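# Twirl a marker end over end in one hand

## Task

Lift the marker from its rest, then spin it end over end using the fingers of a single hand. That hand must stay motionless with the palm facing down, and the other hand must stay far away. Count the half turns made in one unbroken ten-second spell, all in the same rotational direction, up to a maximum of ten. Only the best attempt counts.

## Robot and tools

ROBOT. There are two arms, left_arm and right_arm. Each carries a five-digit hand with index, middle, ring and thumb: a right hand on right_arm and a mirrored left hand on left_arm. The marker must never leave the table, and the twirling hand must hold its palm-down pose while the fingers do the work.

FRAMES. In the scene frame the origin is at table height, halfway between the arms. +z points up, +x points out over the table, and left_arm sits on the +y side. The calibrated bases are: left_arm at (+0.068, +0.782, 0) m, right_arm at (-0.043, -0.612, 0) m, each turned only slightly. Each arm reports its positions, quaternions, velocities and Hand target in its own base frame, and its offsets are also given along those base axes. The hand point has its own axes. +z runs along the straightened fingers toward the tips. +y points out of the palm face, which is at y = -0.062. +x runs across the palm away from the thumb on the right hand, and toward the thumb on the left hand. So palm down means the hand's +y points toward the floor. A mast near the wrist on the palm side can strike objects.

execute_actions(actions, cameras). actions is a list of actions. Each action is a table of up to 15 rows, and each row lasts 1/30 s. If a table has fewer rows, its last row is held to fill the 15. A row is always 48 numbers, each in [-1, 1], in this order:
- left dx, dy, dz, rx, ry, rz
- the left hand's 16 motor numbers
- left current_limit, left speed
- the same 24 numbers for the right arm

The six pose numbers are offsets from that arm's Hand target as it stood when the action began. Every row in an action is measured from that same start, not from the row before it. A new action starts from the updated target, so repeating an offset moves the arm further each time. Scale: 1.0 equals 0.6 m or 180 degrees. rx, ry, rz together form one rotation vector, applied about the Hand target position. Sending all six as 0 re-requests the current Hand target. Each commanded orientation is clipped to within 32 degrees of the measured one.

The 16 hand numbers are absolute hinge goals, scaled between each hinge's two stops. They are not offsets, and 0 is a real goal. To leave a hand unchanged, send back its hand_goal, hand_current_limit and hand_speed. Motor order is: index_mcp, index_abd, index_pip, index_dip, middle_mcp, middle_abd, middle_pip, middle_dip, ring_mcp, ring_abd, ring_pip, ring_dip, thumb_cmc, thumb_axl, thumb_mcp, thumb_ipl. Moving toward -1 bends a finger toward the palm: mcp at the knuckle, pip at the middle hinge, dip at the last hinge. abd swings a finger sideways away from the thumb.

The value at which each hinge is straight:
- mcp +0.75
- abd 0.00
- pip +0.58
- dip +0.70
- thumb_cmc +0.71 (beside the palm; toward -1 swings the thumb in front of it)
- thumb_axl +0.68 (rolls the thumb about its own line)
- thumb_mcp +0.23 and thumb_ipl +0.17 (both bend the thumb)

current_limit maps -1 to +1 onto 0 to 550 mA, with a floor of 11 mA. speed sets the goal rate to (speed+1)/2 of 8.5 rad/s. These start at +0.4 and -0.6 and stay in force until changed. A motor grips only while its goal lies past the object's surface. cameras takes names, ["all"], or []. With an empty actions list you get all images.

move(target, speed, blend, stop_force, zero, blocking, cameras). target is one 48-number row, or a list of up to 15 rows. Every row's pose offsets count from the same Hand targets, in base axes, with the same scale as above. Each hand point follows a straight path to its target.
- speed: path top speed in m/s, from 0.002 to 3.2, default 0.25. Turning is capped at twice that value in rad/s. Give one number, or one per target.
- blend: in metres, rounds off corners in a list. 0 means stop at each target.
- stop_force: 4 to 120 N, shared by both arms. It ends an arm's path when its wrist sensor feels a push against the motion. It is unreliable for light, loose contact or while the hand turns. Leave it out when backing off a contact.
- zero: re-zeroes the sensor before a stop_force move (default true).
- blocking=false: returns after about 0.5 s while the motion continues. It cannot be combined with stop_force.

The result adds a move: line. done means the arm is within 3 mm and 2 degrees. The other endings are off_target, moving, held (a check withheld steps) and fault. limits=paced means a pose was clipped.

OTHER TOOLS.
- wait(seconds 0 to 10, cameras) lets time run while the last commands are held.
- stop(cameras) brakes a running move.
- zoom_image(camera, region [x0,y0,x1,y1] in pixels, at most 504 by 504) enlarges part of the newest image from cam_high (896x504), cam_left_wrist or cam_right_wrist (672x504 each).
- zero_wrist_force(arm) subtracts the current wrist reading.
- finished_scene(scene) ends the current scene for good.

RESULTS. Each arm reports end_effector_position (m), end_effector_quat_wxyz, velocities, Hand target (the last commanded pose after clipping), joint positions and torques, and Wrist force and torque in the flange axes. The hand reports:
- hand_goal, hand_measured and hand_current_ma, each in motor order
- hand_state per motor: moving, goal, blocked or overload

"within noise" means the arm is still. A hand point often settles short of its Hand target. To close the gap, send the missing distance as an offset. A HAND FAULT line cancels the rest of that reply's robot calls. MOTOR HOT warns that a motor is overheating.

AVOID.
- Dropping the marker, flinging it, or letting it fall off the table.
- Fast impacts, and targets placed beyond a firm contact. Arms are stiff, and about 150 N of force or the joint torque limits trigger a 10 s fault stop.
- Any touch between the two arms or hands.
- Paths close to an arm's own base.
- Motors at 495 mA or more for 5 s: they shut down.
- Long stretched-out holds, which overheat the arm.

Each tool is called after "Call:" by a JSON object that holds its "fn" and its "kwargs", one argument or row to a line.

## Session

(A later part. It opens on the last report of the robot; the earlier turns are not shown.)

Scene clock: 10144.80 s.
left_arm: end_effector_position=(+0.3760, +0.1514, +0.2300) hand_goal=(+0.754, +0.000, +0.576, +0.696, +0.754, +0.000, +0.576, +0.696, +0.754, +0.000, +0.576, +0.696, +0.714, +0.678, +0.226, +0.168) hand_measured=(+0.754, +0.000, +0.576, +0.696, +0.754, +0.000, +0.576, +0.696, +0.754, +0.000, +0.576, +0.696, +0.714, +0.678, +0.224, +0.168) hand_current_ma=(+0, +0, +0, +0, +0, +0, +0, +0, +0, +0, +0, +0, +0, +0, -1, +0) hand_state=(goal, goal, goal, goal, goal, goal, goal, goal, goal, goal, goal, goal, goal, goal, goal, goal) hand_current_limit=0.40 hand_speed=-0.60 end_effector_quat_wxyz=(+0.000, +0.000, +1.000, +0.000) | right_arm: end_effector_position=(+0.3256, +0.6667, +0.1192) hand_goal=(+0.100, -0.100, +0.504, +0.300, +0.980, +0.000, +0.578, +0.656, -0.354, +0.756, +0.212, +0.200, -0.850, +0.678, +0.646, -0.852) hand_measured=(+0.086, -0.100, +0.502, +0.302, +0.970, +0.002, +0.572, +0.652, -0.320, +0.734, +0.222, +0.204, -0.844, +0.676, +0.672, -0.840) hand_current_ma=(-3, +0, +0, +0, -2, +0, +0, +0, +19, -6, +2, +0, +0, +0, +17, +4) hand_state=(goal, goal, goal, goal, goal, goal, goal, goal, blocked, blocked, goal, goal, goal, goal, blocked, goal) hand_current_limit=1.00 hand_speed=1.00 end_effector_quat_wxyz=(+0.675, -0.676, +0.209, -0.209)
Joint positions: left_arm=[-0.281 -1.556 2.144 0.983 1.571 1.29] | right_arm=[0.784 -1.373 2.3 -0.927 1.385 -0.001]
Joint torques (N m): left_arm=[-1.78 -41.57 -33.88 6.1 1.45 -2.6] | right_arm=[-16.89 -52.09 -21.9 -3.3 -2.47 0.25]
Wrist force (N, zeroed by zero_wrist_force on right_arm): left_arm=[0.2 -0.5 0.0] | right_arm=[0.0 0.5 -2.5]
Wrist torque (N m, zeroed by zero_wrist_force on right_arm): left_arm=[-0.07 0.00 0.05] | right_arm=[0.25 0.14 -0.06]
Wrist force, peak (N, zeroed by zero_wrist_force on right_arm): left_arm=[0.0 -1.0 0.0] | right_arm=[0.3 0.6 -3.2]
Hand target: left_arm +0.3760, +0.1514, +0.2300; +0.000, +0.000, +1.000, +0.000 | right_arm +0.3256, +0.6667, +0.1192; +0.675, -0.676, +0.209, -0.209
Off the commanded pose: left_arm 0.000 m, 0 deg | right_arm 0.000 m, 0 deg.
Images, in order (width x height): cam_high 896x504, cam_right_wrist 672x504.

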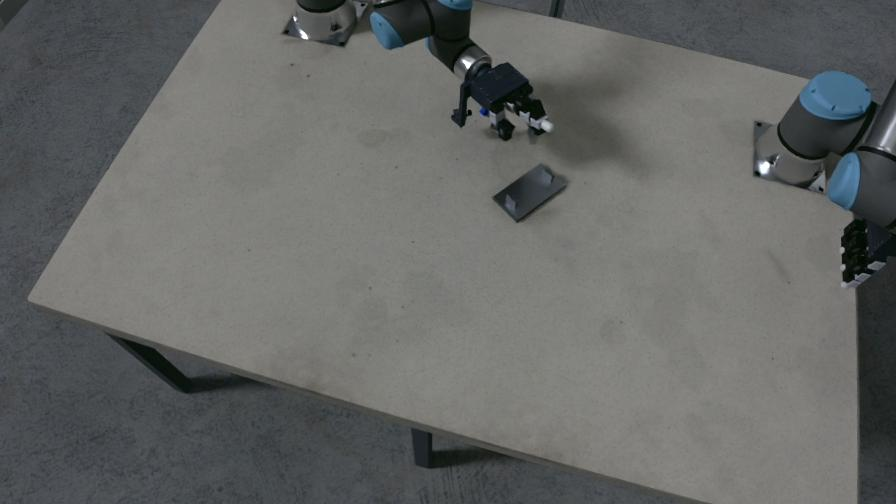

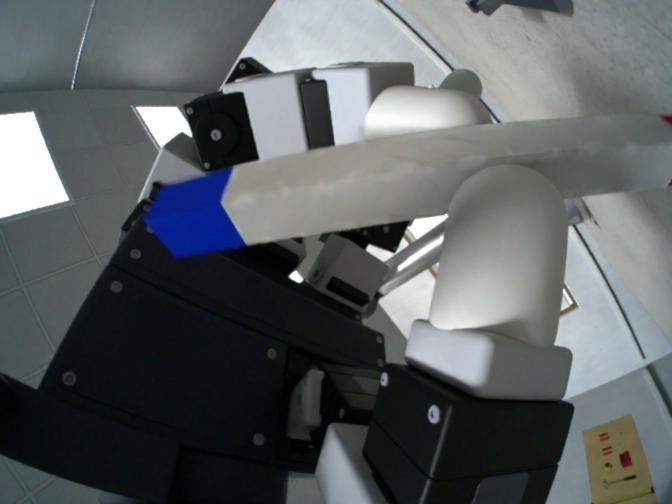

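Call:
{"fn": "move", "kwargs": {
  "target": [0,0,0,0,0,0,0.754,0,0.576,0.696,0.754,0,0.576,0.696,0.754,0,0.576,0.696,0.714,0.678,0.226,0.168,0.4,-0.6,0,0,-0.0217,0,0,0,0.1,-0.1,0.504,0.3,0.98,0,0.577,0.656,-0.358,0.756,0.212,0.2,-0.85,0.677,0.643,-0.853,0.4,-0.9],
  "speed": 0.05
}}

Call:
{"fn": "execute_actions", "kwargs": {
  "actions": [
    [[0,0,0,0,0,0,0.754,0,0.576,0.696,0.754,0,0.576,0.696,0.754,0,0.576,0.696,0.714,0.678,0.226,0.168,0.4,-0.6,0,0,0,0,0,0,0.2,-0.045,0.504,-0.485,0.98,0,0.577,0.656,-0.358,0.756,0.212,0.2,-0.85,0.677,0.643,-0.853,0.6,0.5],[0,0,0,0,0,0,0.754,0,0.576,0.696,0.754,0,0.576,0.696,0.754,0,0.576,0.696,0.714,0.678,0.226,0.168,0.4,-0.6,0,0,0,0,0,0,0.2,-0.045,0.504,-0.485,0.98,0,0.577,0.656,-0.358,0.756,0.212,0.2,-0.85,0.677,0.643,-0.853,0.6,0.5],[0,0,0,0,0,0,0.754,0,0.576,0.696,0.754,0,0.576,0.696,0.754,0,0.576,0.696,0.714,0.678,0.226,0.168,0.4,-0.6,0,0,0,0,0,0,0.2,-0.045,0.504,-0.485,0.98,0,0.577,0.656,-0.358,0.756,0.212,0.2,-0.85,0.677,0.643,-0.853,0.6,0.5],[0,0,0,0,0,0,0.754,0,0.576,0.696,0.754,0,0.576,0.696,0.754,0,0.576,0.696,0.714,0.678,0.226,0.168,0.4,-0.6,0,0,0,0,0,0,0.2,-0.045,0.504,-0.485,0.98,0,0.577,0.656,-0.358,0.756,0.212,0.2,-0.85,0.677,0.643,-0.853,0.6,0.5],[0,0,0,0,0,0,0.754,0,0.576,0.696,0.754,0,0.576,0.696,0.754,0,0.576,0.696,0.714,0.678,0.226,0.168,0.4,-0.6,0,0,0,0,0,0,-0.487,-0.045,0.504,-0.485,0.98,0,0.577,0.656,-0.358,0.756,0.212,0.2,-0.85,0.677,0.643,-0.853,0.6,0]],
    [[0,0,0,0,0,0,0.754,0,0.576,0.696,0.754,0,0.576,0.696,0.754,0,0.576,0.696,0.714,0.678,0.226,0.168,0.4,-0.6,0,0,0,0,0,0,-0.5,-0.07,0.504,-0.26,0.98,0,0.577,0.656,-0.358,0.756,0.212,0.2,-0.85,0.677,0.643,-0.853,1,1],[0,0,0,0,0,0,0.754,0,0.576,0.696,0.754,0,0.576,0.696,0.754,0,0.576,0.696,0.714,0.678,0.226,0.168,0.4,-0.6,0,0,0,0,0,0,-0.525,-0.11,0.504,-0.09,0.98,0,0.577,0.656,-0.358,0.756,0.212,0.2,-0.85,0.677,0.643,-0.853,1,1],[0,0,0,0,0,0,0.754,0,0.576,0.696,0.754,0,0.576,0.696,0.754,0,0.576,0.696,0.714,0.678,0.226,0.168,0.4,-0.6,0,0,0,0,0,0,-0.537,-0.14,0.504,0.02,0.98,0,0.577,0.656,-0.358,0.756,0.212,0.2,-0.85,0.677,0.643,-0.853,1,1],[0,0,0,0,0,0,0.754,0,0.576,0.696,0.754,0,0.576,0.696,0.754,0,0.576,0.696,0.714,0.678,0.226,0.168,0.4,-0.6,0,0,0,0,0,0,-0.56,-0.27,0.504,0.16,0.98,0,0.577,0.656,-0.358,0.756,0.212,0.2,-0.85,0.677,0.643,-0.853,1,1],[0,0,0,0,0,0,0.754,0,0.576,0.696,0.754,0,0.576,0.696,0.754,0,0.576,0.696,0.714,0.678,0.226,0.168,0.4,-0.6,0,0,0,0,0,0,-0.6,-0.42,0.504,0.36,0.98,0,0.577,0.656,-0.358,0.756,0.212,0.2,-0.85,0.677,0.643,-0.853,1,1],[0,0,0,0,0,0,0.754,0,0.576,0.696,0.754,0,0.576,0.696,0.754,0,0.576,0.696,0.714,0.678,0.226,0.168,0.4,-0.6,0,0,0,0,0,0,-0.62,-0.48,0.504,0.42,0.98,0,0.577,0.656,-0.358,0.756,0.212,0.2,-0.85,0.677,0.643,-0.853,1,1],[0,0,0,0,0,0,0.754,0,0.576,0.696,0.754,0,0.576,0.696,0.754,0,0.576,0.696,0.714,0.678,0.226,0.168,0.4,-0.6,0,0,0,0,0,0,0.1,-0.1,0.504,0.3,0.98,0,0.577,0.656,-0.358,0.756,0.212,0.2,-0.85,0.677,0.643,-0.853,1,1]]
  ],
  "cameras": ["cam_right_wrist"]
}}

Call:
{"fn": "execute_actions", "kwargs": {
  "actions": [
    [[0,0,0,0,0,0,0.754,0,0.576,0.696,0.754,0,0.576,0.696,0.754,0,0.576,0.696,0.714,0.678,0.226,0.168,0.4,-0.6,0,0,0,0,0,0,0.2,-0.045,0.504,-0.485,0.98,0,0.577,0.656,-0.358,0.756,0.212,0.2,-0.85,0.677,0.643,-0.853,0.6,0.5],[0,0,0,0,0,0,0.754,0,0.576,0.696,0.754,0,0.576,0.696,0.754,0,0.576,0.696,0.714,0.678,0.226,0.168,0.4,-0.6,0,0,0,0,0,0,0.2,-0.045,0.504,-0.485,0.98,0,0.577,0.656,-0.358,0.756,0.212,0.2,-0.85,0.677,0.643,-0.853,0.6,0.5],[0,0,0,0,0,0,0.754,0,0.576,0.696,0.754,0,0.576,0.696,0.754,0,0.576,0.696,0.714,0.678,0.226,0.168,0.4,-0.6,0,0,0,0,0,0,0.2,-0.045,0.504,-0.485,0.98,0,0.577,0.656,-0.358,0.756,0.212,0.2,-0.85,0.677,0.643,-0.853,0.6,0.5],[0,0,0,0,0,0,0.754,0,0.576,0.696,0.754,0,0.576,0.696,0.754,0,0.576,0.696,0.714,0.678,0.226,0.168,0.4,-0.6,0,0,0,0,0,0,0.2,-0.045,0.504,-0.485,0.98,0,0.577,0.656,-0.358,0.756,0.212,0.2,-0.85,0.677,0.643,-0.853,0.6,0.5],[0,0,0,0,0,0,0.754,0,0.576,0.696,0.754,0,0.576,0.696,0.754,0,0.576,0.696,0.714,0.678,0.226,0.168,0.4,-0.6,0,0,0,0,0,0,-0.487,-0.045,0.504,-0.485,0.98,0,0.577,0.656,-0.358,0.756,0.212,0.2,-0.85,0.677,0.643,-0.853,0.6,0]],
    [[0,0,0,0,0,0,0.754,0,0.576,0.696,0.754,0,0.576,0.696,0.754,0,0.576,0.696,0.714,0.678,0.226,0.168,0.4,-0.6,0,0,0,0,0,0,-0.5,-0.07,0.504,-0.26,0.98,0,0.577,0.656,-0.358,0.756,0.212,0.2,-0.85,0.677,0.643,-0.853,1,1],[0,0,0,0,0,0,0.754,0,0.576,0.696,0.754,0,0.576,0.696,0.754,0,0.576,0.696,0.714,0.678,0.226,0.168,0.4,-0.6,0,0,0,0,0,0,-0.525,-0.11,0.504,-0.09,0.98,0,0.577,0.656,-0.358,0.756,0.212,0.2,-0.85,0.677,0.643,-0.853,1,1],[0,0,0,0,0,0,0.754,0,0.576,0.696,0.754,0,0.576,0.696,0.754,0,0.576,0.696,0.714,0.678,0.226,0.168,0.4,-0.6,0,0,0,0,0,0,-0.537,-0.14,0.504,0.02,0.98,0,0.577,0.656,-0.358,0.756,0.212,0.2,-0.85,0.677,0.643,-0.853,1,1],[0,0,0,0,0,0,0.754,0,0.576,0.696,0.754,0,0.576,0.696,0.754,0,0.576,0.696,0.714,0.678,0.226,0.168,0.4,-0.6,0,0,0,0,0,0,-0.56,-0.27,0.504,0.16,0.98,0,0.577,0.656,-0.358,0.756,0.212,0.2,-0.85,0.677,0.643,-0.853,1,1],[0,0,0,0,0,0,0.754,0,0.576,0.696,0.754,0,0.576,0.696,0.754,0,0.576,0.696,0.714,0.678,0.226,0.168,0.4,-0.6,0,0,0,0,0,0,-0.6,-0.42,0.504,0.36,0.98,0,0.577,0.656,-0.358,0.756,0.212,0.2,-0.85,0.677,0.643,-0.853,1,1],[0,0,0,0,0,0,0.754,0,0.576,0.696,0.754,0,0.576,0.696,0.754,0,0.576,0.696,0.714,0.678,0.226,0.168,0.4,-0.6,0,0,0,0,0,0,-0.62,-0.48,0.504,0.42,0.98,0,0.577,0.656,-0.358,0.756,0.212,0.2,-0.85,0.677,0.643,-0.853,1,1],[0,0,0,0,0,0,0.754,0,0.576,0.696,0.754,0,0.576,0.696,0.754,0,0.576,0.696,0.714,0.678,0.226,0.168,0.4,-0.6,0,0,0,0,0,0,0.1,-0.1,0.504,0.3,0.98,0,0.577,0.656,-0.358,0.756,0.212,0.2,-0.85,0.677,0.643,-0.853,1,1]]
  ],
  "cameras": ["cam_right_wrist"]
}}

Scene clock: 10202.87 s.
left_arm: end_effector_position=(+0.3760, +0.1514, +0.2300) hand_goal=(+0.754, +0.000, +0.576, +0.696, +0.754, +0.000, +0.576, +0.696, +0.754, +0.000, +0.576, +0.696, +0.714, +0.678, +0.226, +0.168) hand_measured=(+0.754, +0.000, +0.576, +0.696, +0.754, +0.000, +0.576, +0.696, +0.754, +0.000, +0.576, +0.696, +0.714, +0.678, +0.224, +0.168) hand_current_ma=(+0, +0, +0, +0, +0, +0, +0, +0, +0, +0, +0, +0, +0, +0, -1, +0) hand_state=(goal, goal, goal, goal, goal, goal, goal, goal, goal, goal, goal, goal, goal, goal, goal, goal) hand_current_limit=0.40 hand_speed=-0.60 end_effector_quat_wxyz=(+0.000, +0.000, +1.000, +0.000) | right_arm: end_effector_position=(+0.3256, +0.6666, +0.1060) hand_goal=(+0.100, -0.100, +0.504, +0.300, +0.980, +0.000, +0.578, +0.656, -0.358, +0.756, +0.212, +0.200, -0.850, +0.678, +0.644, -0.852) hand_measured=(+0.086, -0.100, +0.502, +0.302, +0.970, +0.002, +0.572, +0.652, -0.320, +0.734, +0.222, +0.204, -0.844, +0.676, +0.672, -0.840) hand_current_ma=(-3, +0, +0, +0, -2, +0, +0, +0, +23, -5, +2, +0, +0, +0, +20, +4) hand_state=(goal, goal, goal, goal, goal, goal, goal, goal, blocked, blocked, goal, goal, goal, goal, blocked, goal) hand_current_limit=0.40 hand_speed=-0.90 end_effector_quat_wxyz=(+0.675, -0.676, +0.209, -0.209) end_effector_velocity=(-0.004, +0.000, +0.000) end_effector_angular_velocity=(-0.003, +0.003, +0.003)
Joint positions: left_arm=[-0.281 -1.556 2.144 0.983 1.571 1.29] | right_arm=[0.784 -1.35 2.307 -0.957 1.385 -0.001]
Joint velocities: left_arm=[within noise] | right_arm=[0.003 -0.003 0.001 0.006 0 0]
Joint torques (N m): left_arm=[-1.37 -43.69 -33.24 6.17 1.72 -2.71] | right_arm=[-16.17 -56.49 -30.89 1.65 -2.47 -0.59]
Wrist force (N, zeroed by zero_wrist_force on right_arm): left_arm=[0.0 -0.8 0.0] | right_arm=[0.3 0.6 -2.4]
Wrist torque (N m, zeroed by zero_wrist_force on right_arm): left_arm=[-0.13 0.02 0.04] | right_arm=[0.25 0.09 -0.03]
Wrist force, peak (N, zeroed by zero_wrist_force on right_arm): left_arm=[-0.1 -1.0 -0.1] | right_arm=[0.0 0.4 -2.9]
Hand target: left_arm +0.3760, +0.1514, +0.2300; +0.000, +0.000, +1.000, +0.000 | right_arm +0.3256, +0.6667, +0.1062; +0.675, -0.676, +0.209, -0.209
Off the commanded pose: left_arm 0.000 m, 0 deg | right_arm 0.000 m, 0 deg.
move: done

Scene clock: 10204.07 s.
left_arm: end_effector_position=(+0.3760, +0.1514, +0.2300) hand_goal=(+0.754, +0.000, +0.576, +0.696, +0.754, +0.000, +0.576, +0.696, +0.754, +0.000, +0.576, +0.696, +0.714, +0.678, +0.226, +0.168) hand_measured=(+0.754, +0.000, +0.576, +0.696, +0.754, +0.000, +0.576, +0.696, +0.754, +0.000, +0.576, +0.696, +0.714, +0.678, +0.224, +0.168) hand_current_ma=(+0, +0, +0, +0, +0, +0, +0, +0, +0, +0, +0, +0, +0, +0, -1, +0) hand_state=(goal, goal, goal, goal, goal, goal, goal, goal, goal, goal, goal, goal, goal, goal, goal, goal) hand_current_limit=0.40 hand_speed=-0.60 end_effector_quat_wxyz=(+0.000, +0.000, +1.000, +0.000) | right_arm: end_effector_position=(+0.3257, +0.6667, +0.1062) hand_goal=(+0.100, -0.100, +0.504, +0.300, +0.980, +0.000, +0.578, +0.656, -0.358, +0.756, +0.212, +0.200, -0.850, +0.678, +0.644, -0.852) hand_measured=(+0.086, -0.100, +0.502, +0.302, +0.970, +0.002, +0.572, +0.652, -0.320, +0.734, +0.224, +0.204, -0.846, +0.676, +0.672, -0.840) hand_current_ma=(-3, +0, +0, +0, -2, +0, +0, +0, +23, -6, +2, +0, +0, +0, +19, +4) hand_state=(goal, goal, goal, goal, goal, goal, goal, goal, blocked, blocked, goal, goal, goal, goal, blocked, goal) hand_current_limit=1.00 hand_speed=1.00 end_effector_quat_wxyz=(+0.675, -0.676, +0.209, -0.209)
Joint positions: left_arm=[-0.281 -1.556 2.144 0.983 1.571 1.29] | right_arm=[0.784 -1.35 2.307 -0.957 1.385 -0.001]
Joint torques (N m): left_arm=[-1.13 -42.97 -32.83 6.01 1.58 -2.65] | right_arm=[-15.84 -54.58 -31.3 0.59 -2.47 -0.59]
Wrist force (N, zeroed by zero_wrist_force on right_arm): left_arm=[-0.2 -0.4 -0.1] | right_arm=[0.4 0.5 -2.5]
Wrist torque (N m, zeroed by zero_wrist_force on right_arm): left_arm=[-0.06 0.04 0.02] | right_arm=[0.24 0.07 -0.03]
Wrist force, peak (N, zeroed by zero_wrist_force on right_arm): left_arm=[-0.1 -1.0 -0.1] | right_arm=[0.6 0.7 -3.2]
Hand target: left_arm +0.3760, +0.1514, +0.2300; +0.000, +0.000, +1.000, +0.000 | right_arm +0.3256, +0.6667, +0.1062; +0.675, -0.676, +0.209, -0.209
Off the commanded pose: left_arm 0.000 m, 0 deg | right_arm 0.000 m, 0 deg.
Images, in order (width x height): cam_right_wrist 672x504.

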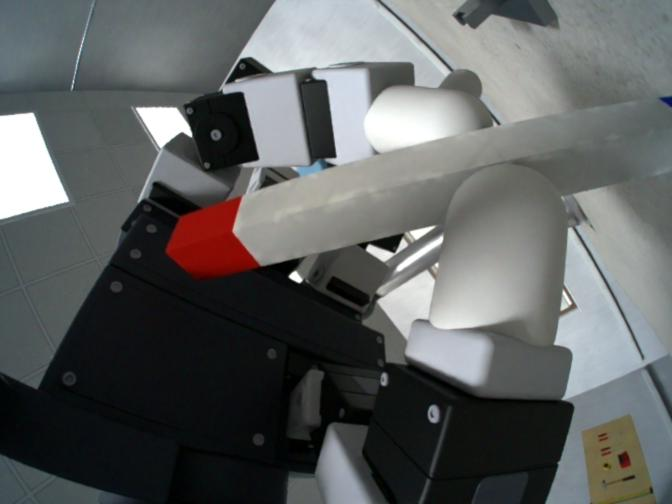

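Scene clock: 10205.27 s.
left_arm: end_effector_position=(+0.3760, +0.1514, +0.2300) hand_goal=(+0.754, +0.000, +0.576, +0.696, +0.754, +0.000, +0.576, +0.696, +0.754, +0.000, +0.576, +0.696, +0.714, +0.678, +0.226, +0.168) hand_measured=(+0.754, +0.000, +0.576, +0.696, +0.754, +0.000, +0.576, +0.696, +0.754, +0.000, +0.576, +0.696, +0.714, +0.678, +0.224, +0.168) hand_current_ma=(+0, +0, +0, +0, +0, +0, +0, +0, +0, +0, +0, +0, +0, +0, -1, +0) hand_state=(goal, goal, goal, goal, goal, goal, goal, goal, goal, goal, goal, goal, goal, goal, goal, goal) hand_current_limit=0.40 hand_speed=-0.60 end_effector_quat_wxyz=(+0.000, +0.000, +1.000, +0.000) | right_arm: end_effector_position=(+0.3257, +0.6667, +0.1062) hand_goal=(+0.100, -0.100, +0.504, +0.300, +0.980, +0.000, +0.578, +0.656, -0.358, +0.756, +0.212, +0.200, -0.850, +0.678, +0.644, -0.852) hand_measured=(+0.086, -0.100, +0.502, +0.302, +0.970, +0.002, +0.572, +0.652, -0.320, +0.732, +0.224, +0.204, -0.846, +0.676, +0.672, -0.840) hand_current_ma=(-3, +0, +0, +0, -2, +0, +0, +0, +23, -6, +2, +0, +0, +0, +18, +4) hand_state=(goal, goal, goal, goal, goal, goal, goal, goal, blocked, blocked, goal, goal, goal, goal, blocked, goal) hand_current_limit=1.00 hand_speed=1.00 end_effector_quat_wxyz=(+0.675, -0.676, +0.209, -0.209)
Joint positions: left_arm=[-0.281 -1.556 2.144 0.983 1.571 1.29] | right_arm=[0.784 -1.35 2.307 -0.957 1.385 -0.001]
Joint torques (N m): left_arm=[-1.97 -42.04 -33.2 5.71 1.7 -2.89] | right_arm=[-15.3 -53.77 -26.2 -0.69 -2.47 -0.55]
Wrist force (N, zeroed by zero_wrist_force on right_arm): left_arm=[-0.1 -0.8 -0.1] | right_arm=[0.2 0.4 -2.2]
Wrist torque (N m, zeroed by zero_wrist_force on right_arm): left_arm=[-0.10 0.02 0.04] | right_arm=[0.21 0.10 -0.05]
Wrist force, peak (N, zeroed by zero_wrist_force on right_arm): left_arm=[-0.2 -0.8 0.0] | right_arm=[0.1 0.5 -3.0]
Hand target: left_arm +0.3760, +0.1514, +0.2300; +0.000, +0.000, +1.000, +0.000 | right_arm +0.3256, +0.6667, +0.1062; +0.675, -0.676, +0.209, -0.209
Off the commanded pose: left_arm 0.000 m, 0 deg | right_arm 0.000 m, 0 deg.
Images, in order (width x height): cam_right_wrist 672x504.

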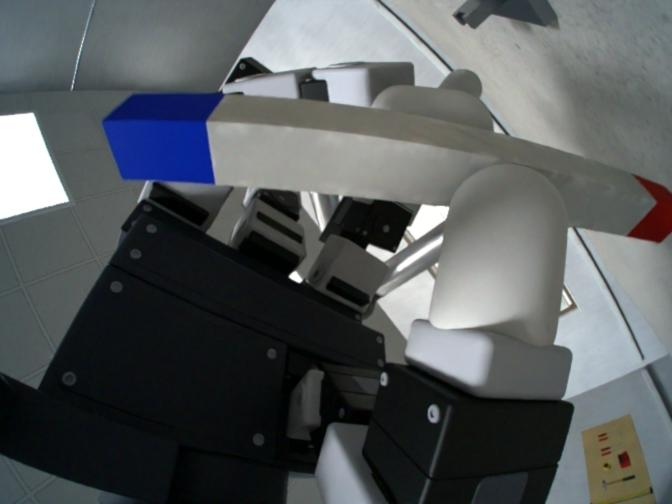

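Call:
{"fn": "execute_actions", "kwargs": {
  "actions": [
    [[0,0,0,0,0,0,0.754,0,0.576,0.696,0.754,0,0.576,0.696,0.754,0,0.576,0.696,0.714,0.678,0.226,0.168,0.4,-0.6,0,0,0,0,0,0,0.2,-0.045,0.504,-0.485,0.98,0,0.577,0.656,-0.358,0.756,0.212,0.2,-0.85,0.677,0.643,-0.853,0.6,0.5],[0,0,0,0,0,0,0.754,0,0.576,0.696,0.754,0,0.576,0.696,0.754,0,0.576,0.696,0.714,0.678,0.226,0.168,0.4,-0.6,0,0,0,0,0,0,0.2,-0.045,0.504,-0.485,0.98,0,0.577,0.656,-0.358,0.756,0.212,0.2,-0.85,0.677,0.643,-0.853,0.6,0.5],[0,0,0,0,0,0,0.754,0,0.576,0.696,0.754,0,0.576,0.696,0.754,0,0.576,0.696,0.714,0.678,0.226,0.168,0.4,-0.6,0,0,0,0,0,0,0.2,-0.045,0.504,-0.485,0.98,0,0.577,0.656,-0.358,0.756,0.212,0.2,-0.85,0.677,0.643,-0.853,0.6,0.5],[0,0,0,0,0,0,0.754,0,0.576,0.696,0.754,0,0.576,0.696,0.754,0,0.576,0.696,0.714,0.678,0.226,0.168,0.4,-0.6,0,0,0,0,0,0,0.2,-0.045,0.504,-0.485,0.98,0,0.577,0.656,-0.358,0.756,0.212,0.2,-0.85,0.677,0.643,-0.853,0.6,0.5],[0,0,0,0,0,0,0.754,0,0.576,0.696,0.754,0,0.576,0.696,0.754,0,0.576,0.696,0.714,0.678,0.226,0.168,0.4,-0.6,0,0,0,0,0,0,-0.487,-0.045,0.504,-0.485,0.98,0,0.577,0.656,-0.358,0.756,0.212,0.2,-0.85,0.677,0.643,-0.853,0.6,0],[0,0,0,0,0,0,0.754,0,0.576,0.696,0.754,0,0.576,0.696,0.754,0,0.576,0.696,0.714,0.678,0.226,0.168,0.4,-0.6,0,0,0,0,0,0,-0.487,-0.045,0.504,-0.485,0.98,0,0.577,0.656,-0.358,0.756,0.212,0.2,-0.85,0.677,0.643,-0.853,0.6,0],[0,0,0,0,0,0,0.754,0,0.576,0.696,0.754,0,0.576,0.696,0.754,0,0.576,0.696,0.714,0.678,0.226,0.168,0.4,-0.6,0,0,0,0,0,0,-0.487,-0.045,0.504,-0.485,0.98,0,0.577,0.656,-0.358,0.756,0.212,0.2,-0.85,0.677,0.643,-0.853,0.6,0],[0,0,0,0,0,0,0.754,0,0.576,0.696,0.754,0,0.576,0.696,0.754,0,0.576,0.696,0.714,0.678,0.226,0.168,0.4,-0.6,0,0,0,0,0,0,-0.487,-0.045,0.504,-0.485,0.98,0,0.577,0.656,-0.358,0.756,0.212,0.2,-0.85,0.677,0.643,-0.853,0.6,0],[0,0,0,0,0,0,0.754,0,0.576,0.696,0.754,0,0.576,0.696,0.754,0,0.576,0.696,0.714,0.678,0.226,0.168,0.4,-0.6,0,0,0,0,0,0,-0.487,-0.045,0.504,-0.485,0.98,0,0.577,0.656,-0.358,0.756,0.212,0.2,-0.85,0.677,0.643,-0.853,0.6,0],[0,0,0,0,0,0,0.754,0,0.576,0.696,0.754,0,0.576,0.696,0.754,0,0.576,0.696,0.714,0.678,0.226,0.168,0.4,-0.6,0,0,0,0,0,0,-0.487,-0.045,0.504,-0.485,0.98,0,0.577,0.656,-0.358,0.756,0.212,0.2,-0.85,0.677,0.643,-0.853,0.6,0],[0,0,0,0,0,0,0.754,0,0.576,0.696,0.754,0,0.576,0.696,0.754,0,0.576,0.696,0.714,0.678,0.226,0.168,0.4,-0.6,0,0,0,0,0,0,-0.487,-0.045,0.504,-0.485,0.98,0,0.577,0.656,-0.358,0.756,0.212,0.2,-0.85,0.677,0.643,-0.853,0.6,0],[0,0,0,0,0,0,0.754,0,0.576,0.696,0.754,0,0.576,0.696,0.754,0,0.576,0.696,0.714,0.678,0.226,0.168,0.4,-0.6,0,0,0,0,0,0,-0.487,-0.045,0.504,-0.485,0.98,0,0.577,0.656,-0.358,0.756,0.212,0.2,-0.85,0.677,0.643,-0.853,0.6,0],[0,0,0,0,0,0,0.754,0,0.576,0.696,0.754,0,0.576,0.696,0.754,0,0.576,0.696,0.714,0.678,0.226,0.168,0.4,-0.6,0,0,0,0,0,0,-0.487,-0.045,0.504,-0.485,0.98,0,0.577,0.656,-0.358,0.756,0.212,0.2,-0.85,0.677,0.643,-0.853,0.6,0],[0,0,0,0,0,0,0.754,0,0.576,0.696,0.754,0,0.576,0.696,0.754,0,0.576,0.696,0.714,0.678,0.226,0.168,0.4,-0.6,0,0,0,0,0,0,-0.5,-0.07,0.504,-0.26,0.98,0,0.577,0.656,-0.358,0.756,0.212,0.2,-0.85,0.677,0.643,-0.853,1,1],[0,0,0,0,0,0,0.754,0,0.576,0.696,0.754,0,0.576,0.696,0.754,0,0.576,0.696,0.714,0.678,0.226,0.168,0.4,-0.6,0,0,0,0,0,0,-0.525,-0.11,0.504,-0.09,0.98,0,0.577,0.656,-0.358,0.756,0.212,0.2,-0.85,0.677,0.643,-0.853,1,1]],
    [[0,0,0,0,0,0,0.754,0,0.576,0.696,0.754,0,0.576,0.696,0.754,0,0.576,0.696,0.714,0.678,0.226,0.168,0.4,-0.6,0,0,0,0,0,0,-0.537,-0.14,0.504,0.02,0.98,0,0.577,0.656,-0.358,0.756,0.212,0.2,-0.85,0.677,0.643,-0.853,1,1],[0,0,0,0,0,0,0.754,0,0.576,0.696,0.754,0,0.576,0.696,0.754,0,0.576,0.696,0.714,0.678,0.226,0.168,0.4,-0.6,0,0,0,0,0,0,-0.56,-0.27,0.504,0.16,0.98,0,0.577,0.656,-0.358,0.756,0.212,0.2,-0.85,0.677,0.643,-0.853,1,1],[0,0,0,0,0,0,0.754,0,0.576,0.696,0.754,0,0.576,0.696,0.754,0,0.576,0.696,0.714,0.678,0.226,0.168,0.4,-0.6,0,0,0,0,0,0,-0.6,-0.42,0.504,0.36,0.98,0,0.577,0.656,-0.358,0.756,0.212,0.2,-0.85,0.677,0.643,-0.853,1,1],[0,0,0,0,0,0,0.754,0,0.576,0.696,0.754,0,0.576,0.696,0.754,0,0.576,0.696,0.714,0.678,0.226,0.168,0.4,-0.6,0,0,0,0,0,0,-0.62,-0.48,0.504,0.42,0.98,0,0.577,0.656,-0.358,0.756,0.212,0.2,-0.85,0.677,0.643,-0.853,1,1],[0,0,0,0,0,0,0.754,0,0.576,0.696,0.754,0,0.576,0.696,0.754,0,0.576,0.696,0.714,0.678,0.226,0.168,0.4,-0.6,0,0,0,0,0,0,0.1,-0.1,0.504,0.3,0.98,0,0.577,0.656,-0.358,0.756,0.212,0.2,-0.85,0.677,0.643,-0.853,1,1],[0,0,0,0,0,0,0.754,0,0.576,0.696,0.754,0,0.576,0.696,0.754,0,0.576,0.696,0.714,0.678,0.226,0.168,0.4,-0.6,0,0,0,0,0,0,0.1,-0.1,0.504,0.3,0.98,0,0.577,0.656,-0.358,0.756,0.212,0.2,-0.85,0.677,0.643,-0.853,1,1],[0,0,0,0,0,0,0.754,0,0.576,0.696,0.754,0,0.576,0.696,0.754,0,0.576,0.696,0.714,0.678,0.226,0.168,0.4,-0.6,0,0,0,0,0,0,0.1,-0.1,0.504,0.3,0.98,0,0.577,0.656,-0.358,0.756,0.212,0.2,-0.85,0.677,0.643,-0.853,1,1],[0,0,0,0,0,0,0.754,0,0.576,0.696,0.754,0,0.576,0.696,0.754,0,0.576,0.696,0.714,0.678,0.226,0.168,0.4,-0.6,0,0,0,0,0,0,0.1,-0.1,0.504,0.3,0.98,0,0.577,0.656,-0.358,0.756,0.212,0.2,-0.85,0.677,0.643,-0.853,1,1],[0,0,0,0,0,0,0.754,0,0.576,0.696,0.754,0,0.576,0.696,0.754,0,0.576,0.696,0.714,0.678,0.226,0.168,0.4,-0.6,0,0,0,0,0,0,0.1,-0.1,0.504,0.3,0.98,0,0.577,0.656,-0.358,0.756,0.212,0.2,-0.85,0.677,0.643,-0.853,1,1],[0,0,0,0,0,0,0.754,0,0.576,0.696,0.754,0,0.576,0.696,0.754,0,0.576,0.696,0.714,0.678,0.226,0.168,0.4,-0.6,0,0,0,0,0,0,0.2,-0.045,0.504,-0.485,0.98,0,0.577,0.656,-0.358,0.756,0.212,0.2,-0.85,0.677,0.643,-0.853,0.6,0.5],[0,0,0,0,0,0,0.754,0,0.576,0.696,0.754,0,0.576,0.696,0.754,0,0.576,0.696,0.714,0.678,0.226,0.168,0.4,-0.6,0,0,0,0,0,0,0.2,-0.045,0.504,-0.485,0.98,0,0.577,0.656,-0.358,0.756,0.212,0.2,-0.85,0.677,0.643,-0.853,0.6,0.5],[0,0,0,0,0,0,0.754,0,0.576,0.696,0.754,0,0.576,0.696,0.754,0,0.576,0.696,0.714,0.678,0.226,0.168,0.4,-0.6,0,0,0,0,0,0,0.2,-0.045,0.504,-0.485,0.98,0,0.577,0.656,-0.358,0.756,0.212,0.2,-0.85,0.677,0.643,-0.853,0.6,0.5],[0,0,0,0,0,0,0.754,0,0.576,0.696,0.754,0,0.576,0.696,0.754,0,0.576,0.696,0.714,0.678,0.226,0.168,0.4,-0.6,0,0,0,0,0,0,0.2,-0.045,0.504,-0.485,0.98,0,0.577,0.656,-0.358,0.756,0.212,0.2,-0.85,0.677,0.643,-0.853,0.6,0.5],[0,0,0,0,0,0,0.754,0,0.576,0.696,0.754,0,0.576,0.696,0.754,0,0.576,0.696,0.714,0.678,0.226,0.168,0.4,-0.6,0,0,0,0,0,0,-0.487,-0.045,0.504,-0.485,0.98,0,0.577,0.656,-0.358,0.756,0.212,0.2,-0.85,0.677,0.643,-0.853,0.6,0]],
    [[0,0,0,0,0,0,0.754,0,0.576,0.696,0.754,0,0.576,0.696,0.754,0,0.576,0.696,0.714,0.678,0.226,0.168,0.4,-0.6,0,0,0,0,0,0,-0.487,-0.045,0.504,-0.485,0.98,0,0.577,0.656,-0.358,0.756,0.212,0.2,-0.85,0.677,0.643,-0.853,0.6,0],[0,0,0,0,0,0,0.754,0,0.576,0.696,0.754,0,0.576,0.696,0.754,0,0.576,0.696,0.714,0.678,0.226,0.168,0.4,-0.6,0,0,0,0,0,0,-0.487,-0.045,0.504,-0.485,0.98,0,0.577,0.656,-0.358,0.756,0.212,0.2,-0.85,0.677,0.643,-0.853,0.6,0],[0,0,0,0,0,0,0.754,0,0.576,0.696,0.754,0,0.576,0.696,0.754,0,0.576,0.696,0.714,0.678,0.226,0.168,0.4,-0.6,0,0,0,0,0,0,-0.487,-0.045,0.504,-0.485,0.98,0,0.577,0.656,-0.358,0.756,0.212,0.2,-0.85,0.677,0.643,-0.853,0.6,0],[0,0,0,0,0,0,0.754,0,0.576,0.696,0.754,0,0.576,0.696,0.754,0,0.576,0.696,0.714,0.678,0.226,0.168,0.4,-0.6,0,0,0,0,0,0,-0.487,-0.045,0.504,-0.485,0.98,0,0.577,0.656,-0.358,0.756,0.212,0.2,-0.85,0.677,0.643,-0.853,0.6,0],[0,0,0,0,0,0,0.754,0,0.576,0.696,0.754,0,0.576,0.696,0.754,0,0.576,0.696,0.714,0.678,0.226,0.168,0.4,-0.6,0,0,0,0,0,0,-0.487,-0.045,0.504,-0.485,0.98,0,0.577,0.656,-0.358,0.756,0.212,0.2,-0.85,0.677,0.643,-0.853,0.6,0],[0,0,0,0,0,0,0.754,0,0.576,0.696,0.754,0,0.576,0.696,0.754,0,0.576,0.696,0.714,0.678,0.226,0.168,0.4,-0.6,0,0,0,0,0,0,-0.487,-0.045,0.504,-0.485,0.98,0,0.577,0.656,-0.358,0.756,0.212,0.2,-0.85,0.677,0.643,-0.853,0.6,0],[0,0,0,0,0,0,0.754,0,0.576,0.696,0.754,0,0.576,0.696,0.754,0,0.576,0.696,0.714,0.678,0.226,0.168,0.4,-0.6,0,0,0,0,0,0,-0.487,-0.045,0.504,-0.485,0.98,0,0.577,0.656,-0.358,0.756,0.212,0.2,-0.85,0.677,0.643,-0.853,0.6,0],[0,0,0,0,0,0,0.754,0,0.576,0.696,0.754,0,0.576,0.696,0.754,0,0.576,0.696,0.714,0.678,0.226,0.168,0.4,-0.6,0,0,0,0,0,0,-0.5,-0.07,0.504,-0.26,0.98,0,0.577,0.656,-0.358,0.756,0.212,0.2,-0.85,0.677,0.643,-0.853,1,1],[0,0,0,0,0,0,0.754,0,0.576,0.696,0.754,0,0.576,0.696,0.754,0,0.576,0.696,0.714,0.678,0.226,0.168,0.4,-0.6,0,0,0,0,0,0,-0.525,-0.11,0.504,-0.09,0.98,0,0.577,0.656,-0.358,0.756,0.212,0.2,-0.85,0.677,0.643,-0.853,1,1],[0,0,0,0,0,0,0.754,0,0.576,0.696,0.754,0,0.576,0.696,0.754,0,0.576,0.696,0.714,0.678,0.226,0.168,0.4,-0.6,0,0,0,0,0,0,-0.537,-0.14,0.504,0.02,0.98,0,0.577,0.656,-0.358,0.756,0.212,0.2,-0.85,0.677,0.643,-0.853,1,1],[0,0,0,0,0,0,0.754,0,0.576,0.696,0.754,0,0.576,0.696,0.754,0,0.576,0.696,0.714,0.678,0.226,0.168,0.4,-0.6,0,0,0,0,0,0,-0.56,-0.27,0.504,0.16,0.98,0,0.577,0.656,-0.358,0.756,0.212,0.2,-0.85,0.677,0.643,-0.853,1,1],[0,0,0,0,0,0,0.754,0,0.576,0.696,0.754,0,0.576,0.696,0.754,0,0.576,0.696,0.714,0.678,0.226,0.168,0.4,-0.6,0,0,0,0,0,0,-0.6,-0.42,0.504,0.36,0.98,0,0.577,0.656,-0.358,0.756,0.212,0.2,-0.85,0.677,0.643,-0.853,1,1],[0,0,0,0,0,0,0.754,0,0.576,0.696,0.754,0,0.576,0.696,0.754,0,0.576,0.696,0.714,0.678,0.226,0.168,0.4,-0.6,0,0,0,0,0,0,-0.62,-0.48,0.504,0.42,0.98,0,0.577,0.656,-0.358,0.756,0.212,0.2,-0.85,0.677,0.643,-0.853,1,1],[0,0,0,0,0,0,0.754,0,0.576,0.696,0.754,0,0.576,0.696,0.754,0,0.576,0.696,0.714,0.678,0.226,0.168,0.4,-0.6,0,0,0,0,0,0,0.1,-0.1,0.504,0.3,0.98,0,0.577,0.656,-0.358,0.756,0.212,0.2,-0.85,0.677,0.643,-0.853,1,1]],
    [[0,0,0,0,0,0,0.754,0,0.576,0.696,0.754,0,0.576,0.696,0.754,0,0.576,0.696,0.714,0.678,0.226,0.168,0.4,-0.6,0,0,0,0,0,0,0.1,-0.1,0.504,0.3,0.98,0,0.577,0.656,-0.358,0.756,0.212,0.2,-0.85,0.677,0.643,-0.853,1,1],[0,0,0,0,0,0,0.754,0,0.576,0.696,0.754,0,0.576,0.696,0.754,0,0.576,0.696,0.714,0.678,0.226,0.168,0.4,-0.6,0,0,0,0,0,0,0.1,-0.1,0.504,0.3,0.98,0,0.577,0.656,-0.358,0.756,0.212,0.2,-0.85,0.677,0.643,-0.853,1,1],[0,0,0,0,0,0,0.754,0,0.576,0.696,0.754,0,0.576,0.696,0.754,0,0.576,0.696,0.714,0.678,0.226,0.168,0.4,-0.6,0,0,0,0,0,0,0.1,-0.1,0.504,0.3,0.98,0,0.577,0.656,-0.358,0.756,0.212,0.2,-0.85,0.677,0.643,-0.853,1,1],[0,0,0,0,0,0,0.754,0,0.576,0.696,0.754,0,0.576,0.696,0.754,0,0.576,0.696,0.714,0.678,0.226,0.168,0.4,-0.6,0,0,0,0,0,0,0.2,-0.045,0.504,-0.485,0.98,0,0.577,0.656,-0.358,0.756,0.212,0.2,-0.85,0.677,0.643,-0.853,0.6,0.5],[0,0,0,0,0,0,0.754,0,0.576,0.696,0.754,0,0.576,0.696,0.754,0,0.576,0.696,0.714,0.678,0.226,0.168,0.4,-0.6,0,0,0,0,0,0,0.2,-0.045,0.504,-0.485,0.98,0,0.577,0.656,-0.358,0.756,0.212,0.2,-0.85,0.677,0.643,-0.853,0.6,0.5],[0,0,0,0,0,0,0.754,0,0.576,0.696,0.754,0,0.576,0.696,0.754,0,0.576,0.696,0.714,0.678,0.226,0.168,0.4,-0.6,0,0,0,0,0,0,0.2,-0.045,0.504,-0.485,0.98,0,0.577,0.656,-0.358,0.756,0.212,0.2,-0.85,0.677,0.643,-0.853,0.6,0.5],[0,0,0,0,0,0,0.754,0,0.576,0.696,0.754,0,0.576,0.696,0.754,0,0.576,0.696,0.714,0.678,0.226,0.168,0.4,-0.6,0,0,0,0,0,0,0.2,-0.045,0.504,-0.485,0.98,0,0.577,0.656,-0.358,0.756,0.212,0.2,-0.85,0.677,0.643,-0.853,0.6,0.5],[0,0,0,0,0,0,0.754,0,0.576,0.696,0.754,0,0.576,0.696,0.754,0,0.576,0.696,0.714,0.678,0.226,0.168,0.4,-0.6,0,0,0,0,0,0,-0.487,-0.045,0.504,-0.485,0.98,0,0.577,0.656,-0.358,0.756,0.212,0.2,-0.85,0.677,0.643,-0.853,0.6,0]],
    [[0,0,0,0,0,0,0.754,0,0.576,0.696,0.754,0,0.576,0.696,0.754,0,0.576,0.696,0.714,0.678,0.226,0.168,0.4,-0.6,0,0,0,0,0,0,-0.487,-0.045,0.504,-0.485,0.98,0,0.577,0.656,-0.358,0.756,0.212,0.2,-0.85,0.677,0.643,-0.853,0.6,0],[0,0,0,0,0,0,0.754,0,0.576,0.696,0.754,0,0.576,0.696,0.754,0,0.576,0.696,0.714,0.678,0.226,0.168,0.4,-0.6,0,0,0,0,0,0,-0.5,-0.07,0.504,-0.26,0.98,0,0.577,0.656,-0.358,0.756,0.212,0.2,-0.85,0.677,0.643,-0.853,1,1],[0,0,0,0,0,0,0.754,0,0.576,0.696,0.754,0,0.576,0.696,0.754,0,0.576,0.696,0.714,0.678,0.226,0.168,0.4,-0.6,0,0,0,0,0,0,-0.525,-0.11,0.504,-0.09,0.98,0,0.577,0.656,-0.358,0.756,0.212,0.2,-0.85,0.677,0.643,-0.853,1,1],[0,0,0,0,0,0,0.754,0,0.576,0.696,0.754,0,0.576,0.696,0.754,0,0.576,0.696,0.714,0.678,0.226,0.168,0.4,-0.6,0,0,0,0,0,0,-0.537,-0.14,0.504,0.02,0.98,0,0.577,0.656,-0.358,0.756,0.212,0.2,-0.85,0.677,0.643,-0.853,1,1],[0,0,0,0,0,0,0.754,0,0.576,0.696,0.754,0,0.576,0.696,0.754,0,0.576,0.696,0.714,0.678,0.226,0.168,0.4,-0.6,0,0,0,0,0,0,-0.56,-0.27,0.504,0.16,0.98,0,0.577,0.656,-0.358,0.756,0.212,0.2,-0.85,0.677,0.643,-0.853,1,1],[0,0,0,0,0,0,0.754,0,0.576,0.696,0.754,0,0.576,0.696,0.754,0,0.576,0.696,0.714,0.678,0.226,0.168,0.4,-0.6,0,0,0,0,0,0,-0.6,-0.42,0.504,0.36,0.98,0,0.577,0.656,-0.358,0.756,0.212,0.2,-0.85,0.677,0.643,-0.853,1,1],[0,0,0,0,0,0,0.754,0,0.576,0.696,0.754,0,0.576,0.696,0.754,0,0.576,0.696,0.714,0.678,0.226,0.168,0.4,-0.6,0,0,0,0,0,0,-0.62,-0.48,0.504,0.42,0.98,0,0.577,0.656,-0.358,0.756,0.212,0.2,-0.85,0.677,0.643,-0.853,1,1],[0,0,0,0,0,0,0.754,0,0.576,0.696,0.754,0,0.576,0.696,0.754,0,0.576,0.696,0.714,0.678,0.226,0.168,0.4,-0.6,0,0,0,0,0,0,0.1,-0.1,0.504,0.3,0.98,0,0.577,0.656,-0.358,0.756,0.212,0.2,-0.85,0.677,0.643,-0.853,1,1],[0,0,0,0,0,0,0.754,0,0.576,0.696,0.754,0,0.576,0.696,0.754,0,0.576,0.696,0.714,0.678,0.226,0.168,0.4,-0.6,0,0,0,0,0,0,0.1,-0.1,0.504,0.3,0.98,0,0.577,0.656,-0.358,0.756,0.212,0.2,-0.85,0.677,0.643,-0.853,1,1],[0,0,0,0,0,0,0.754,0,0.576,0.696,0.754,0,0.576,0.696,0.754,0,0.576,0.696,0.714,0.678,0.226,0.168,0.4,-0.6,0,0,0,0,0,0,0.1,-0.1,0.504,0.3,0.98,0,0.577,0.656,-0.358,0.756,0.212,0.2,-0.85,0.677,0.643,-0.853,1,1],[0,0,0,0,0,0,0.754,0,0.576,0.696,0.754,0,0.576,0.696,0.754,0,0.576,0.696,0.714,0.678,0.226,0.168,0.4,-0.6,0,0,0,0,0,0,0.1,-0.1,0.504,0.3,0.98,0,0.577,0.656,-0.358,0.756,0.212,0.2,-0.85,0.677,0.643,-0.853,1,1],[0,0,0,0,0,0,0.754,0,0.576,0.696,0.754,0,0.576,0.696,0.754,0,0.576,0.696,0.714,0.678,0.226,0.168,0.4,-0.6,0,0,0,0,0,0,0.1,-0.1,0.504,0.3,0.98,0,0.577,0.656,-0.358,0.756,0.212,0.2,-0.85,0.677,0.643,-0.853,1,1],[0,0,0,0,0,0,0.754,0,0.576,0.696,0.754,0,0.576,0.696,0.754,0,0.576,0.696,0.714,0.678,0.226,0.168,0.4,-0.6,0,0,0,0,0,0,0.2,-0.045,0.504,-0.485,0.98,0,0.577,0.656,-0.358,0.756,0.212,0.2,-0.85,0.677,0.643,-0.853,0.6,0.5]],
    [[0,0,0,0,0,0,0.754,0,0.576,0.696,0.754,0,0.576,0.696,0.754,0,0.576,0.696,0.714,0.678,0.226,0.168,0.4,-0.6,0,0,0,0,0,0,0.2,-0.045,0.504,-0.485,0.98,0,0.577,0.656,-0.358,0.756,0.212,0.2,-0.85,0.677,0.643,-0.853,0.6,0.5],[0,0,0,0,0,0,0.754,0,0.576,0.696,0.754,0,0.576,0.696,0.754,0,0.576,0.696,0.714,0.678,0.226,0.168,0.4,-0.6,0,0,0,0,0,0,-0.487,-0.045,0.504,-0.485,0.98,0,0.577,0.656,-0.358,0.756,0.212,0.2,-0.85,0.677,0.643,-0.853,0.6,0],[0,0,0,0,0,0,0.754,0,0.576,0.696,0.754,0,0.576,0.696,0.754,0,0.576,0.696,0.714,0.678,0.226,0.168,0.4,-0.6,0,0,0,0,0,0,-0.487,-0.045,0.504,-0.485,0.98,0,0.577,0.656,-0.358,0.756,0.212,0.2,-0.85,0.677,0.643,-0.853,0.6,0],[0,0,0,0,0,0,0.754,0,0.576,0.696,0.754,0,0.576,0.696,0.754,0,0.576,0.696,0.714,0.678,0.226,0.168,0.4,-0.6,0,0,0,0,0,0,-0.487,-0.045,0.504,-0.485,0.98,0,0.577,0.656,-0.358,0.756,0.212,0.2,-0.85,0.677,0.643,-0.853,0.6,0],[0,0,0,0,0,0,0.754,0,0.576,0.696,0.754,0,0.576,0.696,0.754,0,0.576,0.696,0.714,0.678,0.226,0.168,0.4,-0.6,0,0,0,0,0,0,-0.487,-0.045,0.504,-0.485,0.98,0,0.577,0.656,-0.358,0.756,0.212,0.2,-0.85,0.677,0.643,-0.853,0.6,0],[0,0,0,0,0,0,0.754,0,0.576,0.696,0.754,0,0.576,0.696,0.754,0,0.576,0.696,0.714,0.678,0.226,0.168,0.4,-0.6,0,0,0,0,0,0,-0.487,-0.045,0.504,-0.485,0.98,0,0.577,0.656,-0.358,0.756,0.212,0.2,-0.85,0.677,0.643,-0.853,0.6,0],[0,0,0,0,0,0,0.754,0,0.576,0.696,0.754,0,0.576,0.696,0.754,0,0.576,0.696,0.714,0.678,0.226,0.168,0.4,-0.6,0,0,0,0,0,0,-0.487,-0.045,0.504,-0.485,0.98,0,0.577,0.656,-0.358,0.756,0.212,0.2,-0.85,0.677,0.643,-0.853,0.6,0],[0,0,0,0,0,0,0.754,0,0.576,0.696,0.754,0,0.576,0.696,0.754,0,0.576,0.696,0.714,0.678,0.226,0.168,0.4,-0.6,0,0,0,0,0,0,-0.487,-0.045,0.504,-0.485,0.98,0,0.577,0.656,-0.358,0.756,0.212,0.2,-0.85,0.677,0.643,-0.853,0.6,0],[0,0,0,0,0,0,0.754,0,0.576,0.696,0.754,0,0.576,0.696,0.754,0,0.576,0.696,0.714,0.678,0.226,0.168,0.4,-0.6,0,0,0,0,0,0,-0.487,-0.045,0.504,-0.485,0.98,0,0.577,0.656,-0.358,0.756,0.212,0.2,-0.85,0.677,0.643,-0.853,0.6,0],[0,0,0,0,0,0,0.754,0,0.576,0.696,0.754,0,0.576,0.696,0.754,0,0.576,0.696,0.714,0.678,0.226,0.168,0.4,-0.6,0,0,0,0,0,0,-0.487,-0.045,0.504,-0.485,0.98,0,0.577,0.656,-0.358,0.756,0.212,0.2,-0.85,0.677,0.643,-0.853,0.6,0],[0,0,0,0,0,0,0.754,0,0.576,0.696,0.754,0,0.576,0.696,0.754,0,0.576,0.696,0.714,0.678,0.226,0.168,0.4,-0.6,0,0,0,0,0,0,-0.5,-0.07,0.504,-0.26,0.98,0,0.577,0.656,-0.358,0.756,0.212,0.2,-0.85,0.677,0.643,-0.853,1,1],[0,0,0,0,0,0,0.754,0,0.576,0.696,0.754,0,0.576,0.696,0.754,0,0.576,0.696,0.714,0.678,0.226,0.168,0.4,-0.6,0,0,0,0,0,0,-0.525,-0.11,0.504,-0.09,0.98,0,0.577,0.656,-0.358,0.756,0.212,0.2,-0.85,0.677,0.643,-0.853,1,1],[0,0,0,0,0,0,0.754,0,0.576,0.696,0.754,0,0.576,0.696,0.754,0,0.576,0.696,0.714,0.678,0.226,0.168,0.4,-0.6,0,0,0,0,0,0,-0.537,-0.14,0.504,0.02,0.98,0,0.577,0.656,-0.358,0.756,0.212,0.2,-0.85,0.677,0.643,-0.853,1,1],[0,0,0,0,0,0,0.754,0,0.576,0.696,0.754,0,0.576,0.696,0.754,0,0.576,0.696,0.714,0.678,0.226,0.168,0.4,-0.6,0,0,0,0,0,0,-0.56,-0.27,0.504,0.16,0.98,0,0.577,0.656,-0.358,0.756,0.212,0.2,-0.85,0.677,0.643,-0.853,1,1],[0,0,0,0,0,0,0.754,0,0.576,0.696,0.754,0,0.576,0.696,0.754,0,0.576,0.696,0.714,0.678,0.226,0.168,0.4,-0.6,0,0,0,0,0,0,-0.6,-0.42,0.504,0.36,0.98,0,0.577,0.656,-0.358,0.756,0.212,0.2,-0.85,0.677,0.643,-0.853,1,1]],
    [[0,0,0,0,0,0,0.754,0,0.576,0.696,0.754,0,0.576,0.696,0.754,0,0.576,0.696,0.714,0.678,0.226,0.168,0.4,-0.6,0,0,0,0,0,0,-0.62,-0.48,0.504,0.42,0.98,0,0.577,0.656,-0.358,0.756,0.212,0.2,-0.85,0.677,0.643,-0.853,1,1],[0,0,0,0,0,0,0.754,0,0.576,0.696,0.754,0,0.576,0.696,0.754,0,0.576,0.696,0.714,0.678,0.226,0.168,0.4,-0.6,0,0,0,0,0,0,0.1,-0.1,0.504,0.3,0.98,0,0.577,0.656,-0.358,0.756,0.212,0.2,-0.85,0.677,0.643,-0.853,1,1],[0,0,0,0,0,0,0.754,0,0.576,0.696,0.754,0,0.576,0.696,0.754,0,0.576,0.696,0.714,0.678,0.226,0.168,0.4,-0.6,0,0,0,0,0,0,0.1,-0.1,0.504,0.3,0.98,0,0.577,0.656,-0.358,0.756,0.212,0.2,-0.85,0.677,0.643,-0.853,1,1],[0,0,0,0,0,0,0.754,0,0.576,0.696,0.754,0,0.576,0.696,0.754,0,0.576,0.696,0.714,0.678,0.226,0.168,0.4,-0.6,0,0,0,0,0,0,0.1,-0.1,0.504,0.3,0.98,0,0.577,0.656,-0.358,0.756,0.212,0.2,-0.85,0.677,0.643,-0.853,1,1],[0,0,0,0,0,0,0.754,0,0.576,0.696,0.754,0,0.576,0.696,0.754,0,0.576,0.696,0.714,0.678,0.226,0.168,0.4,-0.6,0,0,0,0,0,0,0.1,-0.1,0.504,0.3,0.98,0,0.577,0.656,-0.358,0.756,0.212,0.2,-0.85,0.677,0.643,-0.853,1,1],[0,0,0,0,0,0,0.754,0,0.576,0.696,0.754,0,0.576,0.696,0.754,0,0.576,0.696,0.714,0.678,0.226,0.168,0.4,-0.6,0,0,0,0,0,0,0.1,-0.1,0.504,0.3,0.98,0,0.577,0.656,-0.358,0.756,0.212,0.2,-0.85,0.677,0.643,-0.853,1,1],[0,0,0,0,0,0,0.754,0,0.576,0.696,0.754,0,0.576,0.696,0.754,0,0.576,0.696,0.714,0.678,0.226,0.168,0.4,-0.6,0,0,0,0,0,0,0.2,-0.045,0.504,-0.485,0.98,0,0.577,0.656,-0.358,0.756,0.212,0.2,-0.85,0.677,0.643,-0.853,0.6,0.5],[0,0,0,0,0,0,0.754,0,0.576,0.696,0.754,0,0.576,0.696,0.754,0,0.576,0.696,0.714,0.678,0.226,0.168,0.4,-0.6,0,0,0,0,0,0,0.2,-0.045,0.504,-0.485,0.98,0,0.577,0.656,-0.358,0.756,0.212,0.2,-0.85,0.677,0.643,-0.853,0.6,0.5],[0,0,0,0,0,0,0.754,0,0.576,0.696,0.754,0,0.576,0.696,0.754,0,0.576,0.696,0.714,0.678,0.226,0.168,0.4,-0.6,0,0,0,0,0,0,0.2,-0.045,0.504,-0.485,0.98,0,0.577,0.656,-0.358,0.756,0.212,0.2,-0.85,0.677,0.643,-0.853,0.6,0.5],[0,0,0,0,0,0,0.754,0,0.576,0.696,0.754,0,0.576,0.696,0.754,0,0.576,0.696,0.714,0.678,0.226,0.168,0.4,-0.6,0,0,0,0,0,0,0.2,-0.045,0.504,-0.485,0.98,0,0.577,0.656,-0.358,0.756,0.212,0.2,-0.85,0.677,0.643,-0.853,0.6,0.5],[0,0,0,0,0,0,0.754,0,0.576,0.696,0.754,0,0.576,0.696,0.754,0,0.576,0.696,0.714,0.678,0.226,0.168,0.4,-0.6,0,0,0,0,0,0,-0.487,-0.045,0.504,-0.485,0.98,0,0.577,0.656,-0.358,0.756,0.212,0.2,-0.85,0.677,0.643,-0.853,0.6,0]],
    [[0,0,0,0,0,0,0.754,0,0.576,0.696,0.754,0,0.576,0.696,0.754,0,0.576,0.696,0.714,0.678,0.226,0.168,0.4,-0.6,0,0,0,0,0,0,-0.487,-0.045,0.504,-0.485,0.98,0,0.577,0.656,-0.358,0.756,0.212,0.2,-0.85,0.677,0.643,-0.853,0.6,0],[0,0,0,0,0,0,0.754,0,0.576,0.696,0.754,0,0.576,0.696,0.754,0,0.576,0.696,0.714,0.678,0.226,0.168,0.4,-0.6,0,0,0,0,0,0,-0.487,-0.045,0.504,-0.485,0.98,0,0.577,0.656,-0.358,0.756,0.212,0.2,-0.85,0.677,0.643,-0.853,0.6,0],[0,0,0,0,0,0,0.754,0,0.576,0.696,0.754,0,0.576,0.696,0.754,0,0.576,0.696,0.714,0.678,0.226,0.168,0.4,-0.6,0,0,0,0,0,0,-0.487,-0.045,0.504,-0.485,0.98,0,0.577,0.656,-0.358,0.756,0.212,0.2,-0.85,0.677,0.643,-0.853,0.6,0],[0,0,0,0,0,0,0.754,0,0.576,0.696,0.754,0,0.576,0.696,0.754,0,0.576,0.696,0.714,0.678,0.226,0.168,0.4,-0.6,0,0,0,0,0,0,-0.487,-0.045,0.504,-0.485,0.98,0,0.577,0.656,-0.358,0.756,0.212,0.2,-0.85,0.677,0.643,-0.853,0.6,0],[0,0,0,0,0,0,0.754,0,0.576,0.696,0.754,0,0.576,0.696,0.754,0,0.576,0.696,0.714,0.678,0.226,0.168,0.4,-0.6,0,0,0,0,0,0,-0.5,-0.07,0.504,-0.26,0.98,0,0.577,0.656,-0.358,0.756,0.212,0.2,-0.85,0.677,0.643,-0.853,1,1],[0,0,0,0,0,0,0.754,0,0.576,0.696,0.754,0,0.576,0.696,0.754,0,0.576,0.696,0.714,0.678,0.226,0.168,0.4,-0.6,0,0,0,0,0,0,-0.525,-0.11,0.504,-0.09,0.98,0,0.577,0.656,-0.358,0.756,0.212,0.2,-0.85,0.677,0.643,-0.853,1,1],[0,0,0,0,0,0,0.754,0,0.576,0.696,0.754,0,0.576,0.696,0.754,0,0.576,0.696,0.714,0.678,0.226,0.168,0.4,-0.6,0,0,0,0,0,0,-0.537,-0.14,0.504,0.02,0.98,0,0.577,0.656,-0.358,0.756,0.212,0.2,-0.85,0.677,0.643,-0.853,1,1],[0,0,0,0,0,0,0.754,0,0.576,0.696,0.754,0,0.576,0.696,0.754,0,0.576,0.696,0.714,0.678,0.226,0.168,0.4,-0.6,0,0,0,0,0,0,-0.56,-0.27,0.504,0.16,0.98,0,0.577,0.656,-0.358,0.756,0.212,0.2,-0.85,0.677,0.643,-0.853,1,1],[0,0,0,0,0,0,0.754,0,0.576,0.696,0.754,0,0.576,0.696,0.754,0,0.576,0.696,0.714,0.678,0.226,0.168,0.4,-0.6,0,0,0,0,0,0,-0.6,-0.42,0.504,0.36,0.98,0,0.577,0.656,-0.358,0.756,0.212,0.2,-0.85,0.677,0.643,-0.853,1,1],[0,0,0,0,0,0,0.754,0,0.576,0.696,0.754,0,0.576,0.696,0.754,0,0.576,0.696,0.714,0.678,0.226,0.168,0.4,-0.6,0,0,0,0,0,0,-0.62,-0.48,0.504,0.42,0.98,0,0.577,0.656,-0.358,0.756,0.212,0.2,-0.85,0.677,0.643,-0.853,1,1],[0,0,0,0,0,0,0.754,0,0.576,0.696,0.754,0,0.576,0.696,0.754,0,0.576,0.696,0.714,0.678,0.226,0.168,0.4,-0.6,0,0,0,0,0,0,0.1,-0.1,0.504,0.3,0.98,0,0.577,0.656,-0.358,0.756,0.212,0.2,-0.85,0.677,0.643,-0.853,1,1]]
  ],
  "cameras": ["cam_high","cam_right_wrist"]
}}

Call:
{"fn": "zoom_image", "kwargs": {
  "camera": "cam_high",
  "region": [440, 60, 580, 160]
}}

Scene clock: 10365.80 s.
left_arm: end_effector_position=(+0.3760, +0.1514, +0.2300) hand_goal=(+0.754, +0.000, +0.576, +0.696, +0.754, +0.000, +0.576, +0.696, +0.754, +0.000, +0.576, +0.696, +0.714, +0.678, +0.226, +0.168) hand_measured=(+0.754, +0.000, +0.576, +0.696, +0.754, +0.000, +0.576, +0.696, +0.754, +0.000, +0.576, +0.696, +0.714, +0.678, +0.224, +0.168) hand_current_ma=(+0, +0, +0, +0, +0, +0, +0, +0, +0, +0, +0, +0, +0, +0, -1, +0) hand_state=(goal, goal, goal, goal, goal, goal, goal, goal, goal, goal, goal, goal, goal, goal, goal, goal) hand_current_limit=0.40 hand_speed=-0.60 end_effector_quat_wxyz=(+0.000, +0.000, +1.000, +0.000) | right_arm: end_effector_position=(+0.3256, +0.6667, +0.1062) hand_goal=(+0.100, -0.100, +0.504, +0.300, +0.980, +0.000, +0.578, +0.656, -0.358, +0.756, +0.212, +0.200, -0.850, +0.678, +0.644, -0.852) hand_measured=(+0.086, -0.100, +0.502, +0.302, +0.970, +0.002, +0.572, +0.652, -0.320, +0.732, +0.224, +0.204, -0.844, +0.676, +0.672, -0.840) hand_current_ma=(-3, +0, +0, +0, -2, +0, +0, +0, +23, -6, +2, +0, +1, +0, +18, +4) hand_state=(goal, goal, goal, goal, goal, goal, goal, goal, blocked, blocked, goal, goal, goal, goal, blocked, goal) hand_current_limit=1.00 hand_speed=1.00 end_effector_quat_wxyz=(+0.675, -0.676, +0.209, -0.209)
Joint positions: left_arm=[-0.281 -1.556 2.144 0.983 1.571 1.29] | right_arm=[0.784 -1.35 2.307 -0.957 1.385 -0.001]
Joint torques (N m): left_arm=[-1.06 -43.52 -32.4 6.11 1.67 -2.57] | right_arm=[0.74 -27.48 -20.82 -4.8 -1.27 -1.53]
Wrist force (N, zeroed by zero_wrist_force on right_arm): left_arm=[0.1 -0.9 -0.2] | right_arm=[0.2 0.6 -2.3]
Wrist torque (N m, zeroed by zero_wrist_force on right_arm): left_arm=[-0.11 0.00 0.05] | right_arm=[0.25 0.09 -0.04]
Wrist force, peak (N, zeroed by zero_wrist_force on right_arm): left_arm=[-0.2 -1.0 0.2] | right_arm=[0.4 0.3 -3.4]
Hand target: left_arm +0.3760, +0.1514, +0.2300; +0.000, +0.000, +1.000, +0.000 | right_arm +0.3256, +0.6667, +0.1062; +0.675, -0.676, +0.209, -0.209
Off the commanded pose: left_arm 0.000 m, 0 deg | right_arm 0.000 m, 0 deg.
Images, in order (width x height): cam_high 896x504, cam_right_wrist 672x504.

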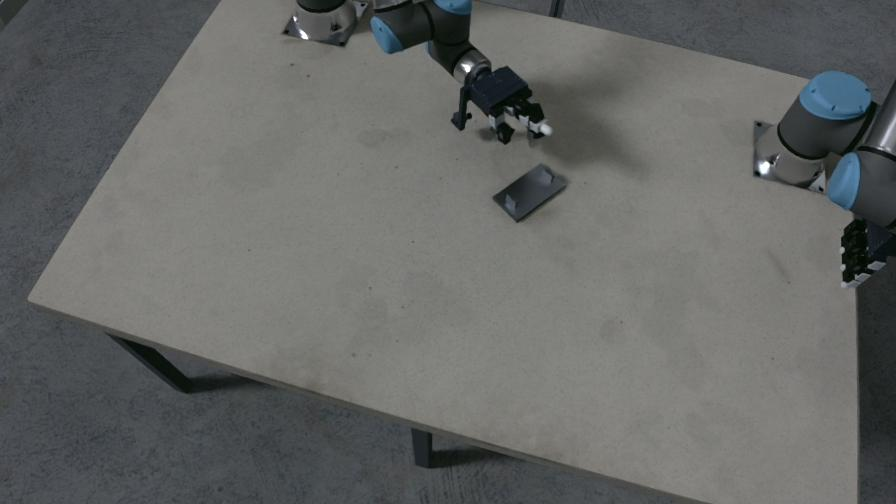

